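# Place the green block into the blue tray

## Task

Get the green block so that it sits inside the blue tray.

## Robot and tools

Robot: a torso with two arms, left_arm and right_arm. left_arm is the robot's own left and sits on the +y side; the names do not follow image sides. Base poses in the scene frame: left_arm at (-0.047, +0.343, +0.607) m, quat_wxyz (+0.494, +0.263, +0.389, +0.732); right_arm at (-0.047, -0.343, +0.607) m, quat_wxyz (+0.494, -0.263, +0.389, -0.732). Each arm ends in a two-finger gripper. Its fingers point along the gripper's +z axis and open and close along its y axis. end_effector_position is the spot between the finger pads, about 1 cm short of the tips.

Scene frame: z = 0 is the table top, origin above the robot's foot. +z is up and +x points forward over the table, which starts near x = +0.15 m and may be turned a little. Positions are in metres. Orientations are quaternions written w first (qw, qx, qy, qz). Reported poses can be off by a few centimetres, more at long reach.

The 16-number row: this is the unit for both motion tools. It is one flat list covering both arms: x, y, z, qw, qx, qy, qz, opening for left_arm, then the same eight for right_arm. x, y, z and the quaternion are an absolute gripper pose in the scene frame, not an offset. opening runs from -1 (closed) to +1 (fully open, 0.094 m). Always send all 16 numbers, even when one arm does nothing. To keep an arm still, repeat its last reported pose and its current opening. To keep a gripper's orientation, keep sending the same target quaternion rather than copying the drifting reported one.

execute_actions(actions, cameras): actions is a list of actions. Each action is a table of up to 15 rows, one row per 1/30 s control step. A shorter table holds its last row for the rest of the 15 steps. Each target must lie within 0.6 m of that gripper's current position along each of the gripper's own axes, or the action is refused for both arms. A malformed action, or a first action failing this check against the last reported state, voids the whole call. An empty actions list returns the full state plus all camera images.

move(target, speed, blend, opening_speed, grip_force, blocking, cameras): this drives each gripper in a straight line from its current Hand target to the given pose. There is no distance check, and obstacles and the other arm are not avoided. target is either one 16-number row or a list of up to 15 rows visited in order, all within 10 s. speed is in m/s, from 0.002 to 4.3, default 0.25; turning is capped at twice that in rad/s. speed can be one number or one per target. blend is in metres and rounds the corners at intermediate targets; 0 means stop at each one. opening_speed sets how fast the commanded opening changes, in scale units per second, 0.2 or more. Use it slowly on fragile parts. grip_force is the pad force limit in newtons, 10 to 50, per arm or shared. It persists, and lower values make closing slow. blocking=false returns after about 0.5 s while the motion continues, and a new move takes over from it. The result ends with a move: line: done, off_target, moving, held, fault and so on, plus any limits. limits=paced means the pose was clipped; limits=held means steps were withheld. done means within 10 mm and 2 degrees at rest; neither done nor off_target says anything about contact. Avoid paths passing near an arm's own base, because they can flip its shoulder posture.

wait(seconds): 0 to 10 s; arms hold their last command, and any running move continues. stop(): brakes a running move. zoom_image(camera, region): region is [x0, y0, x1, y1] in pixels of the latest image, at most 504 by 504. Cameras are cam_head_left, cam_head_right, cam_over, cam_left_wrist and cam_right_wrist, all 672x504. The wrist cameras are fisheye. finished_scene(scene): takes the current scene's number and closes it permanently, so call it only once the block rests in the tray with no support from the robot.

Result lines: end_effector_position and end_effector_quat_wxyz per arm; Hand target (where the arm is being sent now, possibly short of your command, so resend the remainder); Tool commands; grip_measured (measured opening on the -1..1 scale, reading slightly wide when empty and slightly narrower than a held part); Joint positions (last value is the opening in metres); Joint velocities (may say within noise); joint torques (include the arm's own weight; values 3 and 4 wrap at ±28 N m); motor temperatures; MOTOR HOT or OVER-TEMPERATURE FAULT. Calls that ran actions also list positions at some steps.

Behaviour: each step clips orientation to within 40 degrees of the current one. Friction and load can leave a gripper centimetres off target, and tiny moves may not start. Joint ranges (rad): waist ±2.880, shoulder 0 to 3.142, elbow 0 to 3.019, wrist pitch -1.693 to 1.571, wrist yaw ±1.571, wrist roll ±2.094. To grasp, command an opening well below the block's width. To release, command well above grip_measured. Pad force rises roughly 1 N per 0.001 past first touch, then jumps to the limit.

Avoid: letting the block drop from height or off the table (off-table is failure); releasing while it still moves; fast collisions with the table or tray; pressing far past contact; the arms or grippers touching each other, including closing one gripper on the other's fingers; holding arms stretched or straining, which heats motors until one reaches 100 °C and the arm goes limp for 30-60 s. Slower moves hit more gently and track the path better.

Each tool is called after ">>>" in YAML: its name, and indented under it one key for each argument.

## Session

>>> execute_actions:
  actions: []

Scene clock: 0.00 s.
left_arm: end_effector_position=(+0.4017, +0.4737, +0.1622) grip_measured=+1.000 end_effector_quat_wxyz=(+0.247, +0.565, +0.731, -0.292) | right_arm: end_effector_position=(+0.1751, -0.4381, +0.2323) grip_measured=+1.000 end_effector_quat_wxyz=(-0.070, +0.885, +0.459, +0.032)
Joint positions: left_arm=[-1.443 1.812 1.323 -0.527 0.803 1.968 0.094] | right_arm=[1.477 1.661 0.435 0.557 -0.214 1.739 0.094]
Joint velocities: within noise
Joint torques (N m): no reading
Motor temperatures (°C): left_arm=[23 21 20 19 20 21 22] | right_arm=[22 23 20 20 20 22 20]
Heat: left arm: hottest waist 23 °C; right arm: hottest shoulder 23 °C.
Hand target: left_arm +0.4034, +0.4746, +0.1633; +0.248, +0.566, +0.731, -0.291 | right_arm +0.1685, -0.4347, +0.2356; -0.075, +0.885, +0.458, +0.028
Tool commands: left_gripper/opening=+1.0 right_gripper/opening=+1.0
camera_calibration:
cam_left_wrist: T_world_to_cam=[[-0.972446, -0.168717, 0.160882, 0.442026], [-0.194029, 0.968294, -0.157353, -0.352044], [-0.129233, -0.184233, -0.97435, 0.424036], [0, 0, 0, 1]] pos_world=[0.416339, 0.493581, 0.28665]
cam_right_wrist: T_world_to_cam=[[-0.82309, 0.561442, 0.0854706, 0.369307], [0.458791, 0.568664, 0.682739, 0.0117501], [0.334714, 0.601169, -0.725646, 0.501946], [0, 0, 0, 1]] pos_world=[0.130573, -0.515781, 0.324648]

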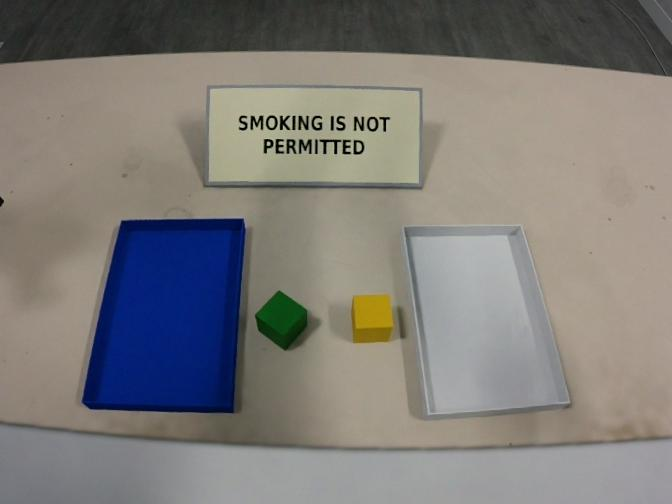

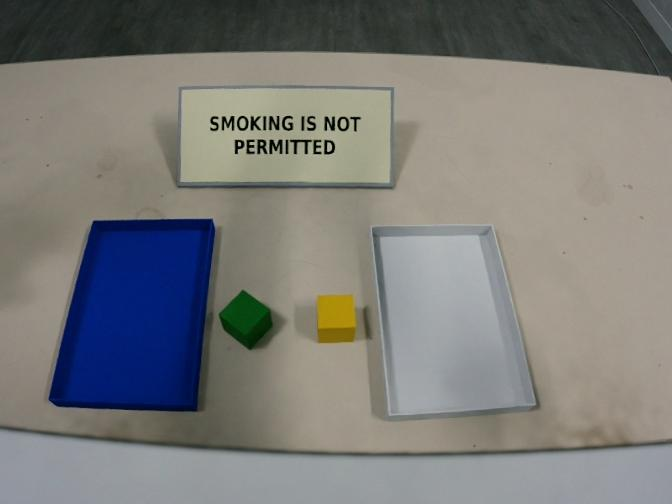

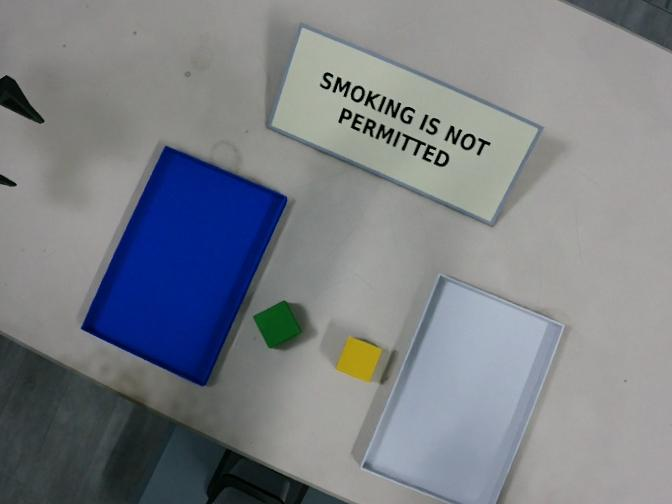

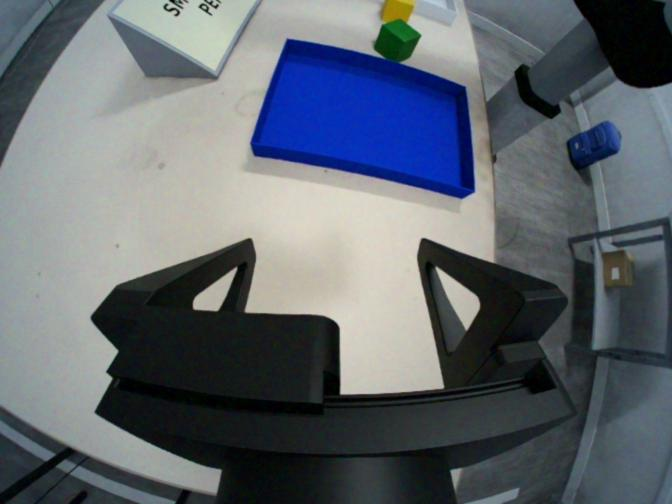

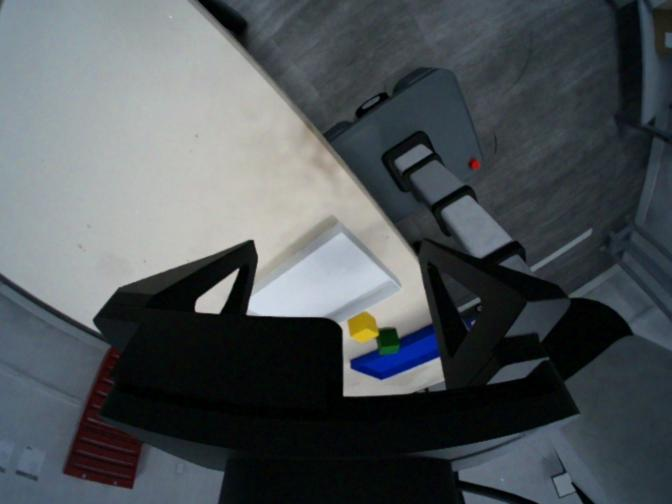

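>>> zoom_image:
  camera: "cam_over"
  region: [220, 270, 400, 400]

>>> zoom_image:
  camera: "cam_head_left"
  region: [220, 250, 400, 370]

Scaled by 2.800 from the camera's 672x504 image, which has a finer 960x720 frame.

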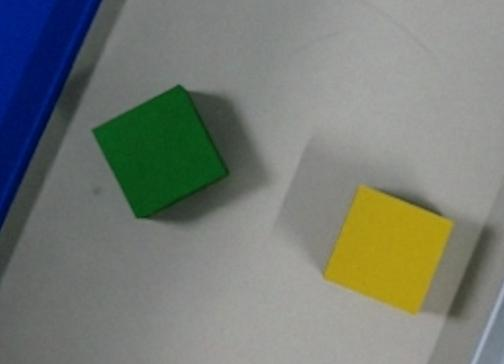

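Scaled by 2.800 from the camera's 672x504 image, which has a finer 960x720 frame.

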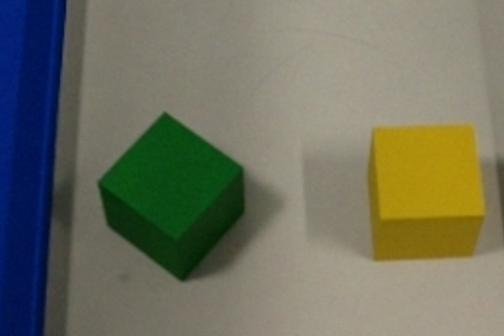

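>>> move:
  target: [0.348,0.072,0.13,0,0.313,0.9498,0,0.7, 0.1751,-0.4381,0.2323,-0.070,0.885,0.459,0.032,1]
  speed: 0.3
  cameras: ["all"]

Scene clock: 14.83 s.
left_arm: end_effector_position=(+0.3545, +0.0793, +0.1300) grip_measured=+0.703 end_effector_quat_wxyz=(+0.004, +0.311, +0.950, +0.003) | right_arm: end_effector_position=(+0.1751, -0.4381, +0.2323) grip_measured=+1.000 end_effector_quat_wxyz=(-0.070, +0.885, +0.459, +0.032)
Joint positions: left_arm=[-2.344 2.137 1.205 0.188 -0.622 0.522 0.08] | right_arm=[1.477 1.661 0.435 0.557 -0.214 1.739 0.094]
Joint torques (N m): left_arm=[-10.87 -10.23 -0.58 0.28 0.07 -0.25] | right_arm=[-1.55 -7.59 -5.14 0.06 0.06 -0.12]
Heat: left arm: hottest waist 23 °C; right arm: hottest shoulder 24 °C.
Hand target: left_arm +0.3479, +0.0720, +0.1302; +0.000, +0.313, +0.950, +0.000 | right_arm +0.1751, -0.4381, +0.2323; -0.070, +0.885, +0.459, +0.032
Off the commanded pose: left_arm 0.010 m, 1 deg | right_arm 0.000 m, 0 deg.
move: done
camera_calibration:
cam_left_wrist: T_world_to_cam=[[-0.595788, -0.802997, 0.0152516, 0.270501], [-0.652199, 0.494809, 0.574283, 0.120486], [-0.468694, 0.332203, -0.818515, 0.373046], [0, 0, 0, 1]] pos_world=[0.414587, 0.0336666, 0.232025]
cam_right_wrist: T_world_to_cam=[[-0.82309, 0.561442, 0.0854706, 0.369307], [0.458791, 0.568664, 0.682739, 0.0117501], [0.334714, 0.601169, -0.725646, 0.501946], [0, 0, 0, 1]] pos_world=[0.130573, -0.515781, 0.324648]

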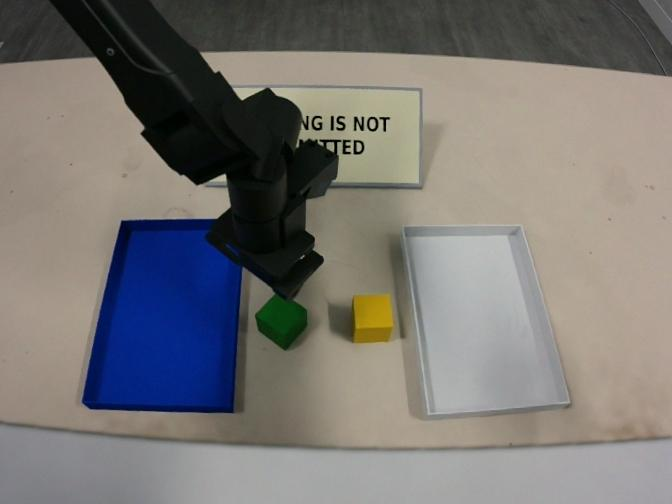

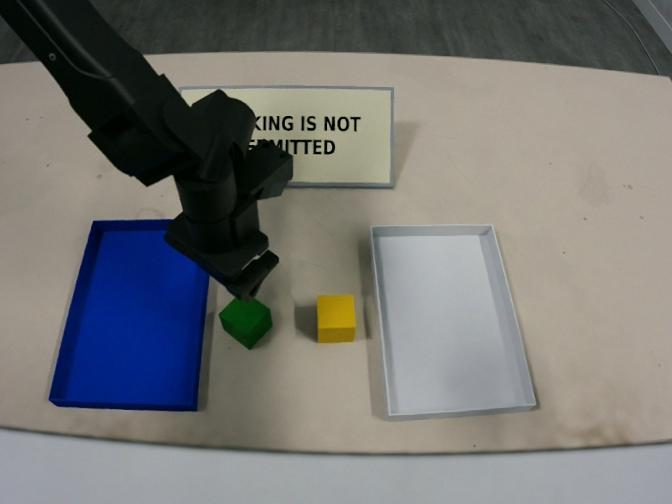

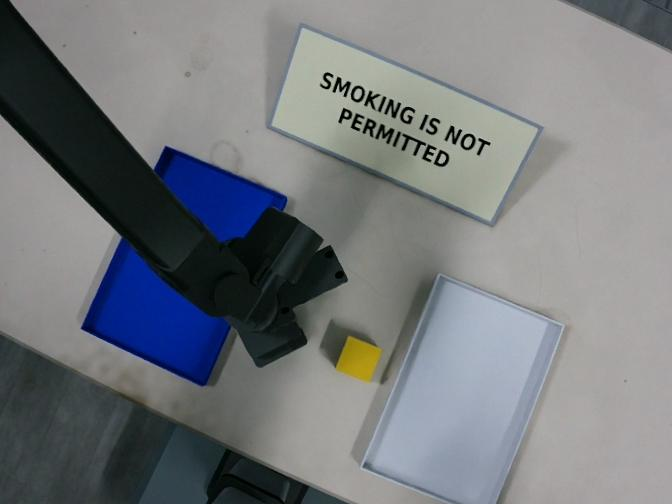

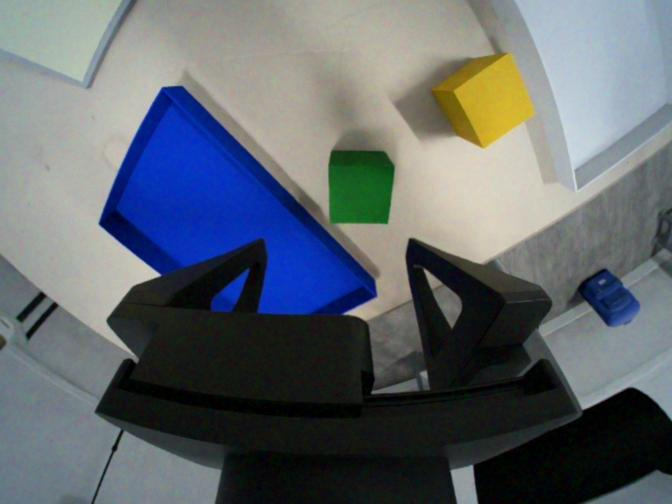

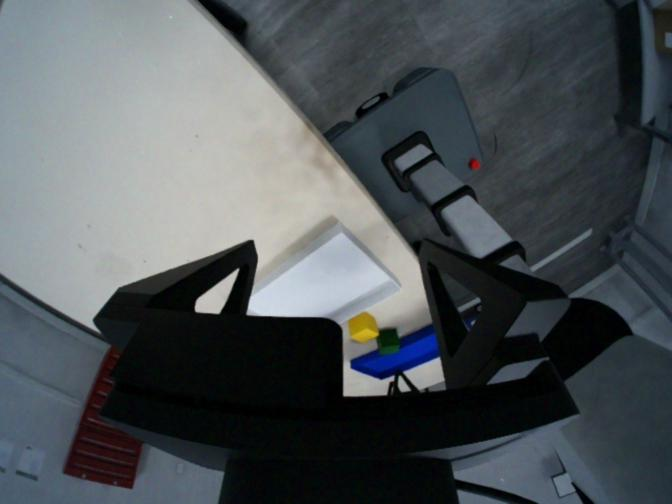

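>>> move:
  target: [0.338,0.053,0.075,0,0.313,0.9498,0,0.8, 0.1751,-0.4381,0.2323,-0.070,0.885,0.459,0.032,1]
  speed: 0.15
  cameras: ["cam_left_wrist","cam_head_right"]

Scene clock: 20.30 s.
left_arm: end_effector_position=(+0.3391, +0.0447, +0.0825) grip_measured=+0.797 end_effector_quat_wxyz=(+0.002, +0.314, +0.950, -0.004) | right_arm: end_effector_position=(+0.1751, -0.4381, +0.2323) grip_measured=+1.000 end_effector_quat_wxyz=(-0.070, +0.885, +0.459, +0.032)
Joint positions: left_arm=[-2.344 2.292 1.344 0.196 -0.608 0.523 0.084] | right_arm=[1.477 1.661 0.435 0.557 -0.214 1.739 0.094]
Joint torques (N m): left_arm=[-8.88 -10.87 -0.73 1.01 0.23 -0.06] | right_arm=[-1.38 -7.53 -5.11 0.06 0.05 -0.12]
Heat: left arm: hottest waist 24 °C; right arm: hottest shoulder 24 °C.
Hand target: left_arm +0.3379, +0.0529, +0.0752; +0.000, +0.313, +0.950, +0.000 | right_arm +0.1751, -0.4381, +0.2323; -0.070, +0.885, +0.459, +0.032
Off the commanded pose: left_arm 0.011 m, 1 deg | right_arm 0.000 m, 0 deg.
move: off_target (left_arm)
camera_calibration:
cam_left_wrist: T_world_to_cam=[[-0.600124, -0.799311, 0.0308538, 0.234243], [-0.644892, 0.506286, 0.572528, 0.151954], [-0.473249, 0.323691, -0.819304, 0.340477], [0, 0, 0, 1]] pos_world=[0.3997, 0.0000918787, 0.184729]
Images, in order (width x height): cam_head_right 672x504, cam_left_wrist 672x504.

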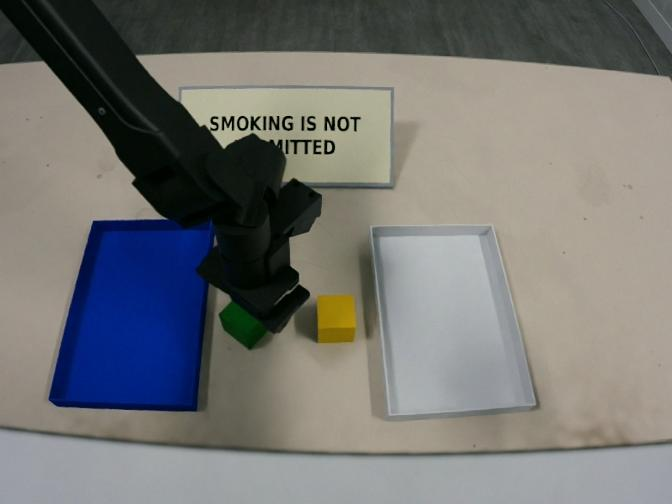

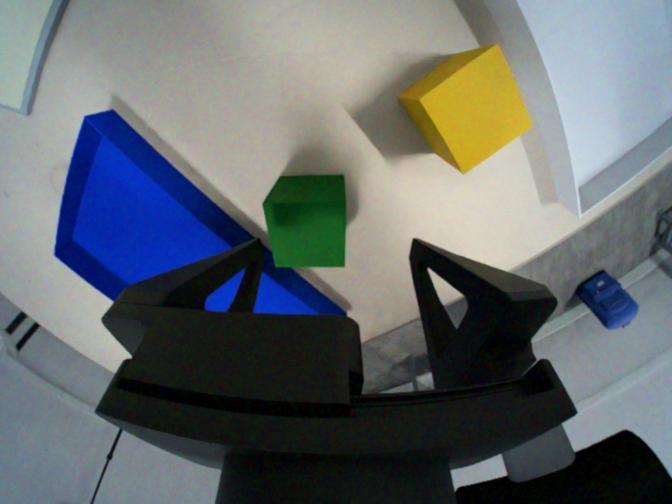

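>>> move:
  target: [0.341,0.060,0.045,0,0.313,0.9498,0,0.8, 0.1751,-0.4381,0.2323,-0.070,0.885,0.459,0.032,1]
  speed: 0.12
  cameras: ["cam_left_wrist","cam_head_right"]

Scene clock: 27.63 s.
left_arm: end_effector_position=(+0.3467, +0.0496, +0.0559) grip_measured=+0.797 end_effector_quat_wxyz=(+0.006, +0.313, +0.950, -0.005) | right_arm: end_effector_position=(+0.1751, -0.4381, +0.2323) grip_measured=+1.000 end_effector_quat_wxyz=(-0.070, +0.885, +0.459, +0.032)
Joint positions: left_arm=[-2.31 2.337 1.408 0.2 -0.581 0.553 0.084] | right_arm=[1.477 1.661 0.435 0.557 -0.214 1.739 0.094]
Joint torques (N m): left_arm=[-8.7 -9.7 -0.88 1.01 0.25 -0.06] | right_arm=[-1.38 -7.47 -5.12 0.03 0.05 -0.12]
Heat: left arm: hottest waist 24 °C; right arm: hottest shoulder 24 °C.
Hand target: left_arm +0.3410, +0.0601, +0.0454; +0.000, +0.313, +0.950, +0.000 | right_arm +0.1751, -0.4381, +0.2323; -0.070, +0.885, +0.459, +0.032
Off the commanded pose: left_arm 0.016 m, 1 deg | right_arm 0.000 m, 0 deg.
move: off_target (left_arm)
camera_calibration:
cam_left_wrist: T_world_to_cam=[[-0.598797, -0.800354, 0.029601, 0.243208], [-0.649531, 0.506916, 0.566697, 0.171592], [-0.468563, 0.32011, -0.823394, 0.319492], [0, 0, 0, 1]] pos_world=[0.406789, 0.00539695, 0.158628]
Images, in order (width x height): cam_head_right 672x504, cam_left_wrist 672x504.

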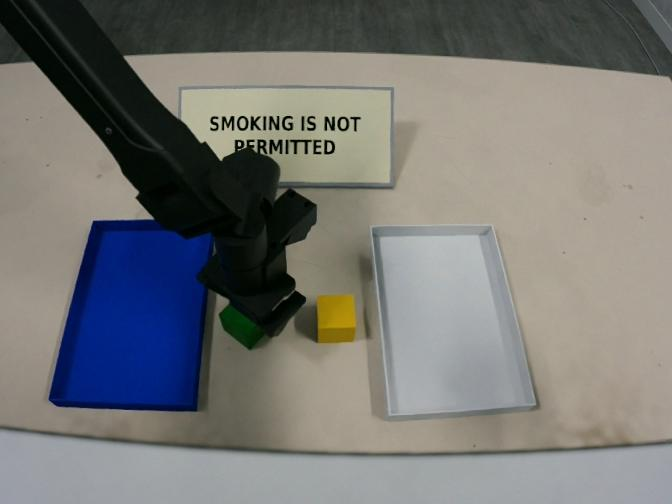

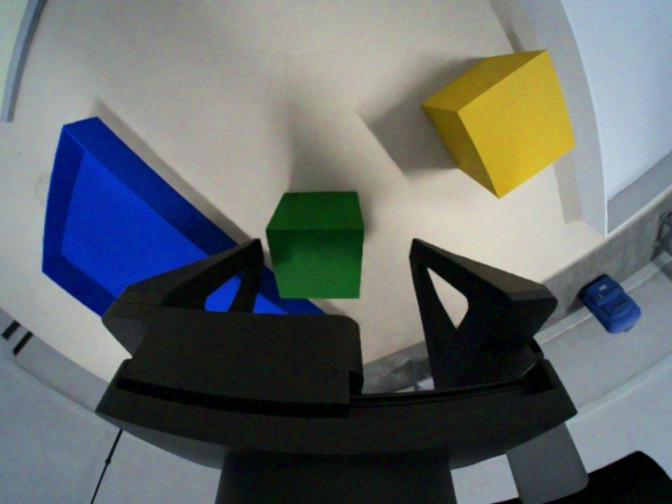

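>>> move:
  target:
    - [0.340,0.074,0.045,0,0.313,0.9498,0,0.8, 0.1751,-0.4381,0.2323,-0.070,0.885,0.459,0.032,1]
    - [0.340,0.071,0.020,0,0.313,0.9498,0,0.8, 0.1751,-0.4381,0.2323,-0.070,0.885,0.459,0.032,1]
  speed: 0.1
  cameras: ["cam_left_wrist","cam_head_right"]

Scene clock: 34.93 s.
left_arm: end_effector_position=(+0.3468, +0.0585, +0.0315) grip_measured=+0.797 end_effector_quat_wxyz=(+0.008, +0.313, +0.950, -0.005) | right_arm: end_effector_position=(+0.1751, -0.4381, +0.2323) grip_measured=+1.000 end_effector_quat_wxyz=(-0.070, +0.885, +0.459, +0.032)
Joint positions: left_arm=[-2.277 2.377 1.451 0.216 -0.553 0.581 0.084] | right_arm=[1.477 1.661 0.435 0.557 -0.214 1.739 0.094]
Joint torques (N m): left_arm=[-8.35 -9.7 -0.98 0.75 0.28 -0.03] | right_arm=[-1.49 -7.53 -5.14 0.1 0.07 -0.11]
Heat: left arm: hottest waist 24 °C; right arm: hottest shoulder 24 °C.
Hand target: left_arm +0.3398, +0.0710, +0.0205; +0.000, +0.313, +0.950, +0.000 | right_arm +0.1751, -0.4381, +0.2323; -0.070, +0.885, +0.459, +0.032
Off the commanded pose: left_arm 0.018 m, 1 deg | right_arm 0.000 m, 0 deg.
move: off_target (left_arm)
camera_calibration:
cam_left_wrist: T_world_to_cam=[[-0.598777, -0.800378, 0.0293583, 0.251129], [-0.651454, 0.508033, 0.56348, 0.181584], [-0.465912, 0.318273, -0.825608, 0.295805], [0, 0, 0, 1]] pos_world=[0.406483, 0.0146006, 0.134527]
Images, in order (width x height): cam_head_right 672x504, cam_left_wrist 672x504.

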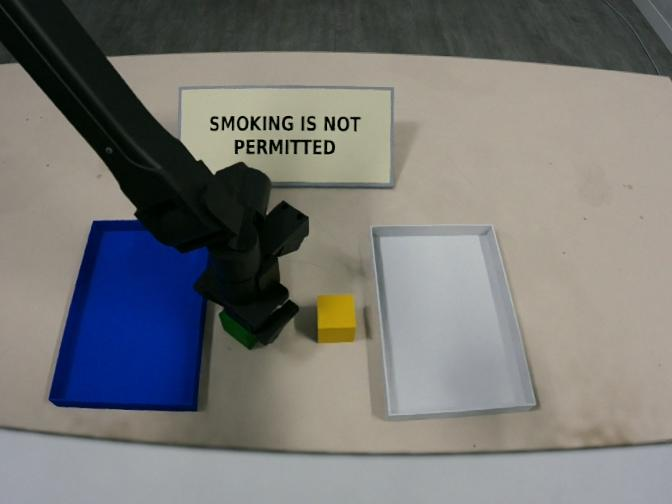

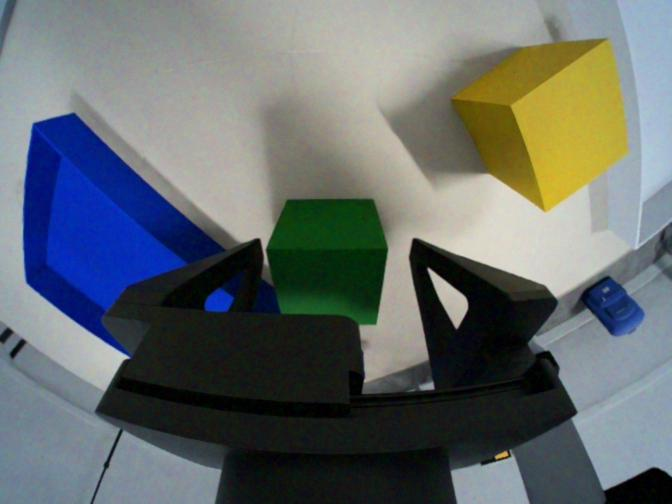

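>>> move:
  target:
    - [0.340,0.078,0.020,0,0.313,0.9498,0,0.8, 0.1751,-0.4381,0.2323,-0.070,0.885,0.459,0.032,1]
    - [0.340,0.078,0.020,0,0.313,0.9498,0,-0.15, 0.1751,-0.4381,0.2323,-0.070,0.885,0.459,0.032,1]
  speed: 0.1
  opening_speed: 0.8
  cameras: ["cam_left_wrist","cam_head_right"]

Scene clock: 41.40 s.
left_arm: end_effector_position=(+0.3470, +0.0621, +0.0291) grip_measured=+0.037 end_effector_quat_wxyz=(+0.008, +0.314, +0.949, -0.006) | right_arm: end_effector_position=(+0.1751, -0.4381, +0.2323) grip_measured=+1.000 end_effector_quat_wxyz=(-0.070, +0.885, +0.459, +0.032)
Joint positions: left_arm=[-2.269 2.377 1.451 0.217 -0.546 0.589 0.049] | right_arm=[1.477 1.661 0.435 0.557 -0.214 1.739 0.094]
Joint torques (N m): left_arm=[-8 -11.05 -1.69 1.03 0.26 -0.08] | right_arm=[-1.44 -7.53 -5.09 0.05 0.05 -0.11]
Heat: left arm: hottest waist 24 °C; right arm: hottest shoulder 24 °C.
Hand target: left_arm +0.3399, +0.0778, +0.0203; +0.000, +0.313, +0.950, +0.000 | right_arm +0.1751, -0.4381, +0.2323; -0.070, +0.885, +0.459, +0.032
Off the commanded pose: left_arm 0.020 m, 1 deg | right_arm 0.000 m, 0 deg.
move: off_target (left_arm); target 2's new opening was sent with left_arm's hand 0.020 m and 1 deg from that target
camera_calibration:
cam_left_wrist: T_world_to_cam=[[-0.600867, -0.798739, 0.0312261, 0.254781], [-0.649618, 0.510705, 0.563185, 0.180537], [-0.465785, 0.318114, -0.825741, 0.292657], [0, 0, 0, 1]] pos_world=[0.406684, 0.0182044, 0.132027]
Images, in order (width x height): cam_head_right 672x504, cam_left_wrist 672x504.

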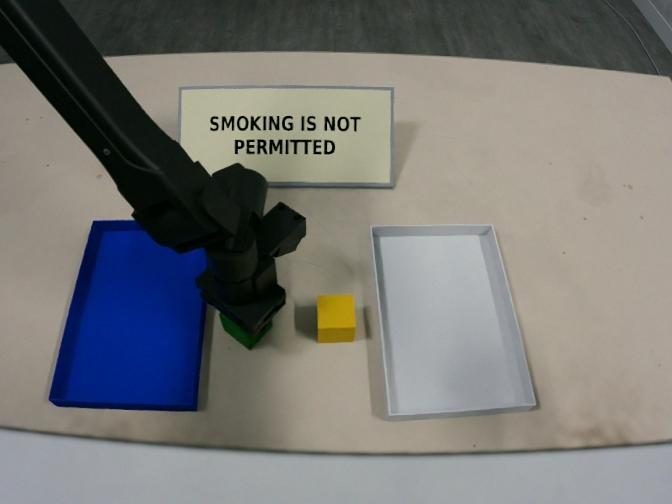

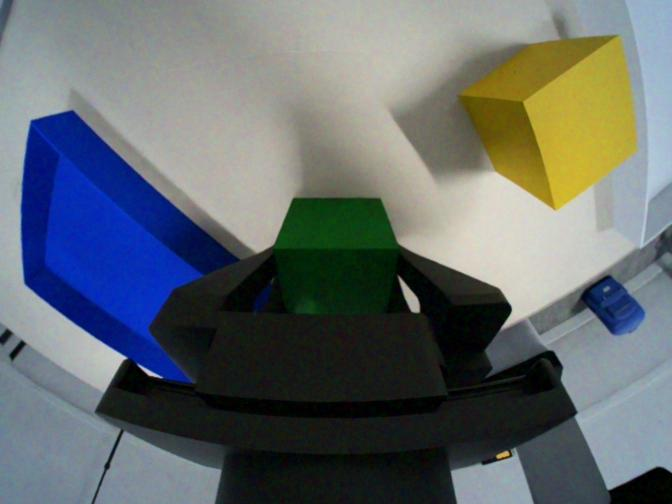

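>>> move:
  target:
    - [0.340,0.075,0.13,0,0.313,0.9498,0,-0.15, 0.1751,-0.4381,0.2323,-0.070,0.885,0.459,0.032,1]
    - [0.358,0.232,0.12,0,0.313,0.9498,0,-0.15, 0.1751,-0.4381,0.2323,-0.070,0.885,0.459,0.032,1]
  speed: 0.25
  blend: 0.04
  cameras: ["cam_left_wrist","cam_over","cam_head_left"]

Scene clock: 50.07 s.
left_arm: end_effector_position=(+0.3553, +0.2292, +0.1139) grip_measured=+0.037 end_effector_quat_wxyz=(-0.005, +0.310, +0.951, -0.001) | right_arm: end_effector_position=(+0.1751, -0.4381, +0.2323) grip_measured=+1.000 end_effector_quat_wxyz=(-0.070, +0.885, +0.459, +0.032)
Joint positions: left_arm=[-2.087 1.979 1.041 0.266 -0.424 0.701 0.049] | right_arm=[1.477 1.661 0.435 0.557 -0.214 1.739 0.094]
Joint torques (N m): left_arm=[-6.65 -12.34 -2.85 0.94 0.25 -0.1] | right_arm=[-1.38 -7.47 -5.15 0.08 0.05 -0.12]
Heat: left arm: hottest waist 24 °C; right arm: hottest shoulder 25 °C.
Hand target: left_arm +0.3580, +0.2320, +0.1199; +0.000, +0.313, +0.950, +0.000 | right_arm +0.1751, -0.4381, +0.2323; -0.070, +0.885, +0.459, +0.032
Off the commanded pose: left_arm 0.007 m, 1 deg | right_arm 0.000 m, 0 deg.
move: done
camera_calibration:
cam_left_wrist: T_world_to_cam=[[-0.594163, -0.803817, 0.0291192, 0.389559], [-0.641445, 0.495362, 0.585802, 0.0508213], [-0.485303, 0.329384, -0.809931, 0.31601], [0, 0, 0, 1]] pos_world=[0.417421, 0.183871, 0.214832]
Images, in order (width x height): cam_head_left 672x504, cam_over 672x504, cam_left_wrist 672x504.

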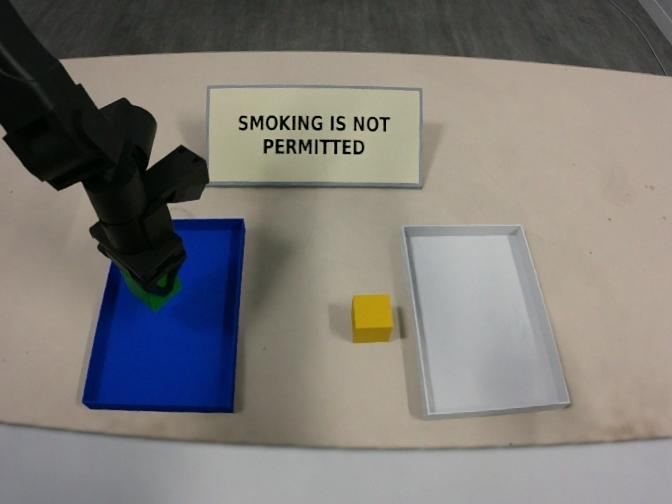

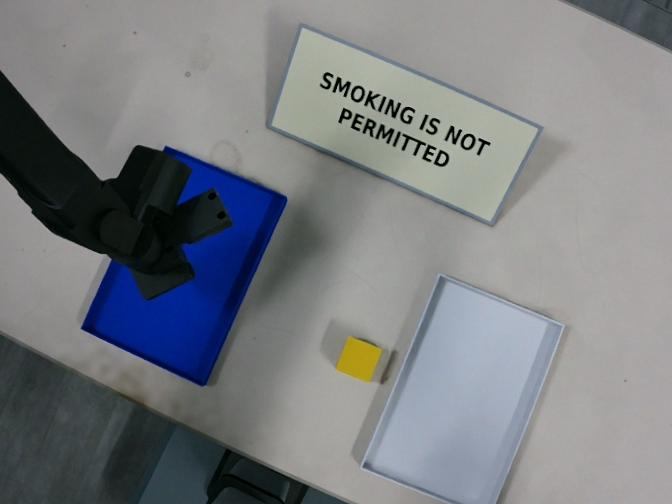

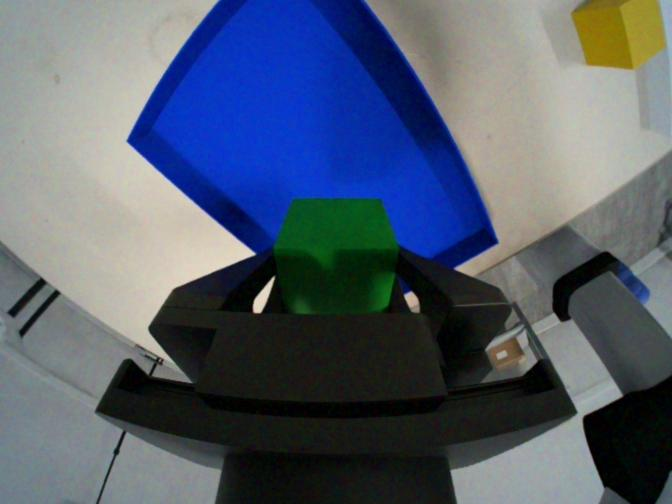

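>>> move:
  target: [0.358,0.232,0.032,0,0.313,0.9498,0,-0.15, 0.1751,-0.4381,0.2323,-0.070,0.885,0.459,0.032,1]
  speed: 0.1
  cameras: ["cam_left_wrist"]

Scene clock: 55.37 s.
left_arm: end_effector_position=(+0.3647, +0.2224, +0.0395) grip_measured=+0.037 end_effector_quat_wxyz=(+0.005, +0.312, +0.950, -0.004) | right_arm: end_effector_position=(+0.1751, -0.4381, +0.2323) grip_measured=+1.000 end_effector_quat_wxyz=(-0.070, +0.885, +0.459, +0.032)
Joint positions: left_arm=[-2.043 2.158 1.235 0.282 -0.375 0.742 0.049] | right_arm=[1.477 1.661 0.435 0.557 -0.214 1.739 0.094]
Joint torques (N m): left_arm=[-5.6 -10.4 -1.61 0.92 0.3 -0.06] | right_arm=[-1.44 -7.59 -5.15 0.06 0.05 -0.11]
Heat: left arm: hottest waist 24 °C; right arm: hottest shoulder 25 °C.
Hand target: left_arm +0.3581, +0.2319, +0.0323; +0.000, +0.313, +0.950, +0.000 | right_arm +0.1751, -0.4381, +0.2323; -0.070, +0.885, +0.459, +0.032
Off the commanded pose: left_arm 0.014 m, 1 deg | right_arm 0.000 m, 0 deg.
move: off_target (left_arm)
camera_calibration:
cam_left_wrist: T_world_to_cam=[[-0.598259, -0.800803, 0.0282934, 0.392733], [-0.649545, 0.505329, 0.568096, 0.105239], [-0.469231, 0.321491, -0.822476, 0.258883], [0, 0, 0, 1]] pos_world=[0.42479, 0.178093, 0.142028]
Images, in order (width x height): cam_left_wrist 672x504.

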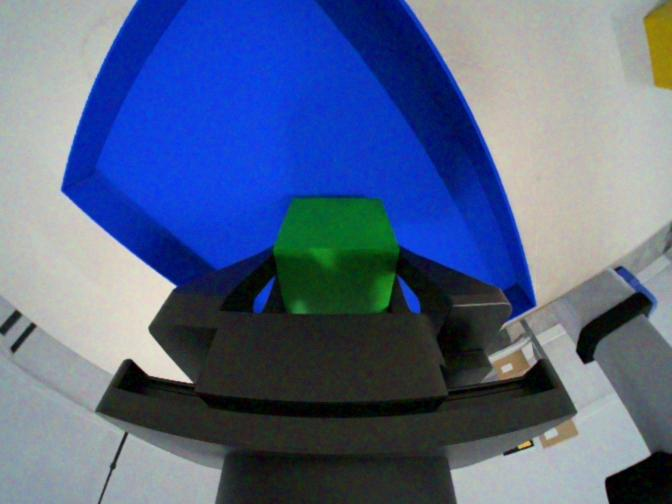

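>>> move:
  target:
    - [0.358,0.232,0.026,0,0.313,0.9498,0,-0.15, 0.1751,-0.4381,0.2323,-0.070,0.885,0.459,0.032,1]
  speed: 0.06

>>> move:
  target:
    - [0.358,0.232,0.022,0,0.313,0.9498,0,-0.15, 0.1751,-0.4381,0.2323,-0.070,0.885,0.459,0.032,1]
  speed: 0.06

Scene clock: 58.70 s.
left_arm: end_effector_position=(+0.3653, +0.2210, +0.0345) grip_measured=+0.037 end_effector_quat_wxyz=(+0.006, +0.313, +0.950, -0.005) | right_arm: end_effector_position=(+0.1751, -0.4381, +0.2323) grip_measured=+1.000 end_effector_quat_wxyz=(-0.070, +0.885, +0.459, +0.032)
Joint positions: left_arm=[-2.041 2.171 1.249 0.282 -0.372 0.744 0.049] | right_arm=[1.477 1.661 0.435 0.557 -0.214 1.739 0.094]
Joint torques (N m): left_arm=[-5.3 -10.52 -1.73 1.02 0.28 -0.08] | right_arm=[-1.38 -7.47 -5.11 0.06 0.06 -0.11]
Heat: left arm: hottest waist 24 °C; right arm: hottest shoulder 25 °C.
Hand target: left_arm +0.3578, +0.2321, +0.0264; +0.000, +0.313, +0.950, +0.000 | right_arm +0.1751, -0.4381, +0.2323; -0.070, +0.885, +0.459, +0.032
Off the commanded pose: left_arm 0.016 m, 1 deg | right_arm 0.000 m, 0 deg.
move: off_target (left_arm)

Scene clock: 59.50 s.
left_arm: end_effector_position=(+0.3659, +0.2212, +0.0305) grip_measured=+0.037 end_effector_quat_wxyz=(+0.007, +0.313, +0.950, -0.004) | right_arm: end_effector_position=(+0.1751, -0.4381, +0.2323) grip_measured=+1.000 end_effector_quat_wxyz=(-0.070, +0.885, +0.459, +0.032)
Joint positions: left_arm=[-2.038 2.18 1.26 0.282 -0.37 0.746 0.049] | right_arm=[1.477 1.661 0.435 0.557 -0.214 1.739 0.094]
Joint torques (N m): left_arm=[-4.6 -10.58 -1.44 0.87 0.26 -0.11] | right_arm=[-1.26 -7.53 -5.11 0.08 0.06 -0.11]
Heat: left arm: hottest waist 24 °C; right arm: hottest shoulder 25 °C.
Hand target: left_arm +0.3581, +0.2321, +0.0224; +0.000, +0.313, +0.950, +0.000 | right_arm +0.1751, -0.4381, +0.2323; -0.070, +0.885, +0.459, +0.032
Off the commanded pose: left_arm 0.016 m, 1 deg | right_arm 0.000 m, 0 deg.
move: off_target (left_arm)

>>> move:
  target:
    - [0.358,0.232,0.018,0,0.313,0.9498,0,-0.15, 0.1751,-0.4381,0.2323,-0.070,0.885,0.459,0.032,1]
  speed: 0.06

Scene clock: 62.00 s.
left_arm: end_effector_position=(+0.3668, +0.2208, +0.0298) grip_measured=+0.037 end_effector_quat_wxyz=(+0.008, +0.313, +0.950, -0.005) | right_arm: end_effector_position=(+0.1751, -0.4381, +0.2323) grip_measured=+1.000 end_effector_quat_wxyz=(-0.070, +0.885, +0.459, +0.032)
Joint positions: left_arm=[-2.038 2.182 1.263 0.282 -0.368 0.748 0.049] | right_arm=[1.477 1.661 0.435 0.557 -0.214 1.739 0.094]
Joint torques (N m): left_arm=[-5.83 -10.17 -1.06 0.79 0.28 -0.04] | right_arm=[-1.38 -7.53 -5.14 0.06 0.05 -0.11]
Heat: left arm: hottest waist 24 °C; right arm: hottest shoulder 25 °C.
Hand target: left_arm +0.3579, +0.2320, +0.0186; +0.000, +0.313, +0.950, +0.000 | right_arm +0.1751, -0.4381, +0.2323; -0.070, +0.885, +0.459, +0.032
Off the commanded pose: left_arm 0.019 m, 1 deg | right_arm 0.000 m, 0 deg.
move: off_target (left_arm)

Contact (z stalled). Release and retreat.

>>> move:
  target:
    - [0.358,0.232,0.019,0,0.313,0.9498,0,-0.15, 0.1751,-0.4381,0.2323,-0.070,0.885,0.459,0.032,1]
    - [0.358,0.232,0.019,0,0.313,0.9498,0,0.6, 0.1751,-0.4381,0.2323,-0.070,0.885,0.459,0.032,1]
    - [0.360,0.228,0.18,0,0.313,0.9498,0,0.6, 0.1751,-0.4381,0.2323,-0.070,0.885,0.459,0.032,1]
  speed: [0.05,0.05,0.2]
  opening_speed: 1.0
  cameras: ["cam_left_wrist","cam_head_left"]

Scene clock: 76.00 s.
left_arm: end_effector_position=(+0.3592, +0.2358, +0.1703) grip_measured=+0.597 end_effector_quat_wxyz=(-0.003, +0.312, +0.950, +0.005) | right_arm: end_effector_position=(+0.1751, -0.4381, +0.2323) grip_measured=+1.000 end_effector_quat_wxyz=(-0.070, +0.885, +0.459, +0.032)
Joint positions: left_arm=[-2.127 1.831 0.926 0.231 -0.465 0.682 0.075] | right_arm=[1.477 1.661 0.435 0.557 -0.214 1.739 0.094]
Joint torques (N m): left_arm=[-7.12 -12.69 -2.3 0.4 0.08 -0.25] | right_arm=[-1.55 -7.59 -5.11 0.05 0.06 -0.11]
Heat: left arm: hottest waist 24 °C; right arm: hottest shoulder 25 °C.
Hand target: left_arm +0.3601, +0.2281, +0.1797; +0.000, +0.313, +0.950, +0.000 | right_arm +0.1751, -0.4381, +0.2323; -0.070, +0.885, +0.459, +0.032
Off the commanded pose: left_arm 0.012 m, 1 deg | right_arm 0.000 m, 0 deg.
move: off_target (left_arm); target 2's new opening was sent with left_arm's hand 0.018 m and 1 deg from that target
camera_calibration:
cam_left_wrist: T_world_to_cam=[[-0.597797, -0.801487, 0.0160596, 0.398568], [-0.643516, 0.491727, 0.586593, 0.0184862], [-0.478044, 0.340329, -0.809722, 0.356138], [0, 0, 0, 1]] pos_world=[0.420408, 0.189153, 0.271128]
Images, in order (width x height): cam_head_left 672x504, cam_left_wrist 672x504.

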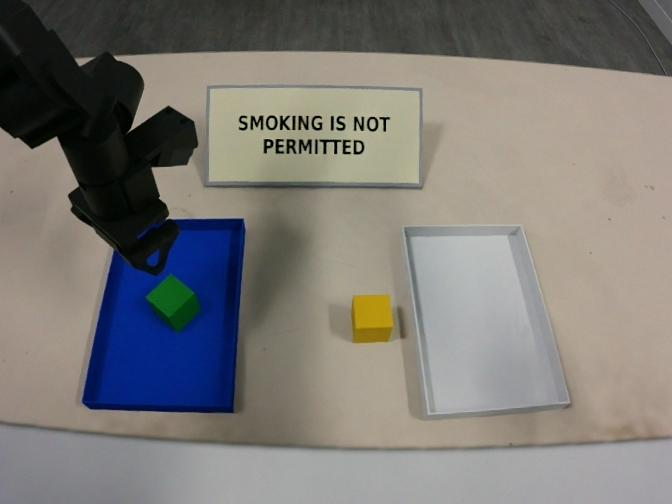

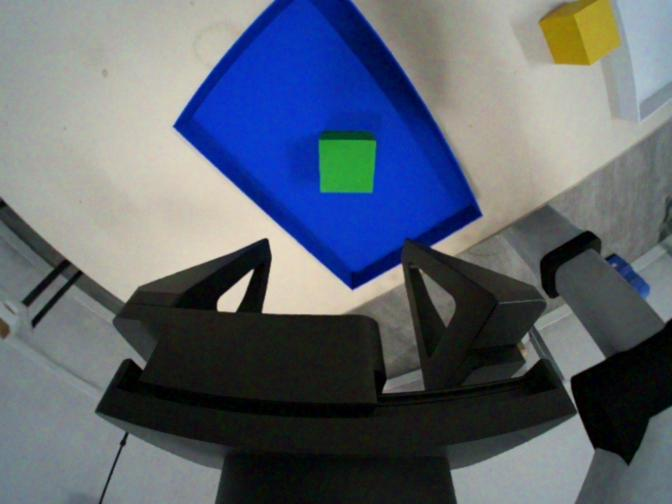

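>>> finished_scene:
  scene: 2

The scene is finished: the task was done.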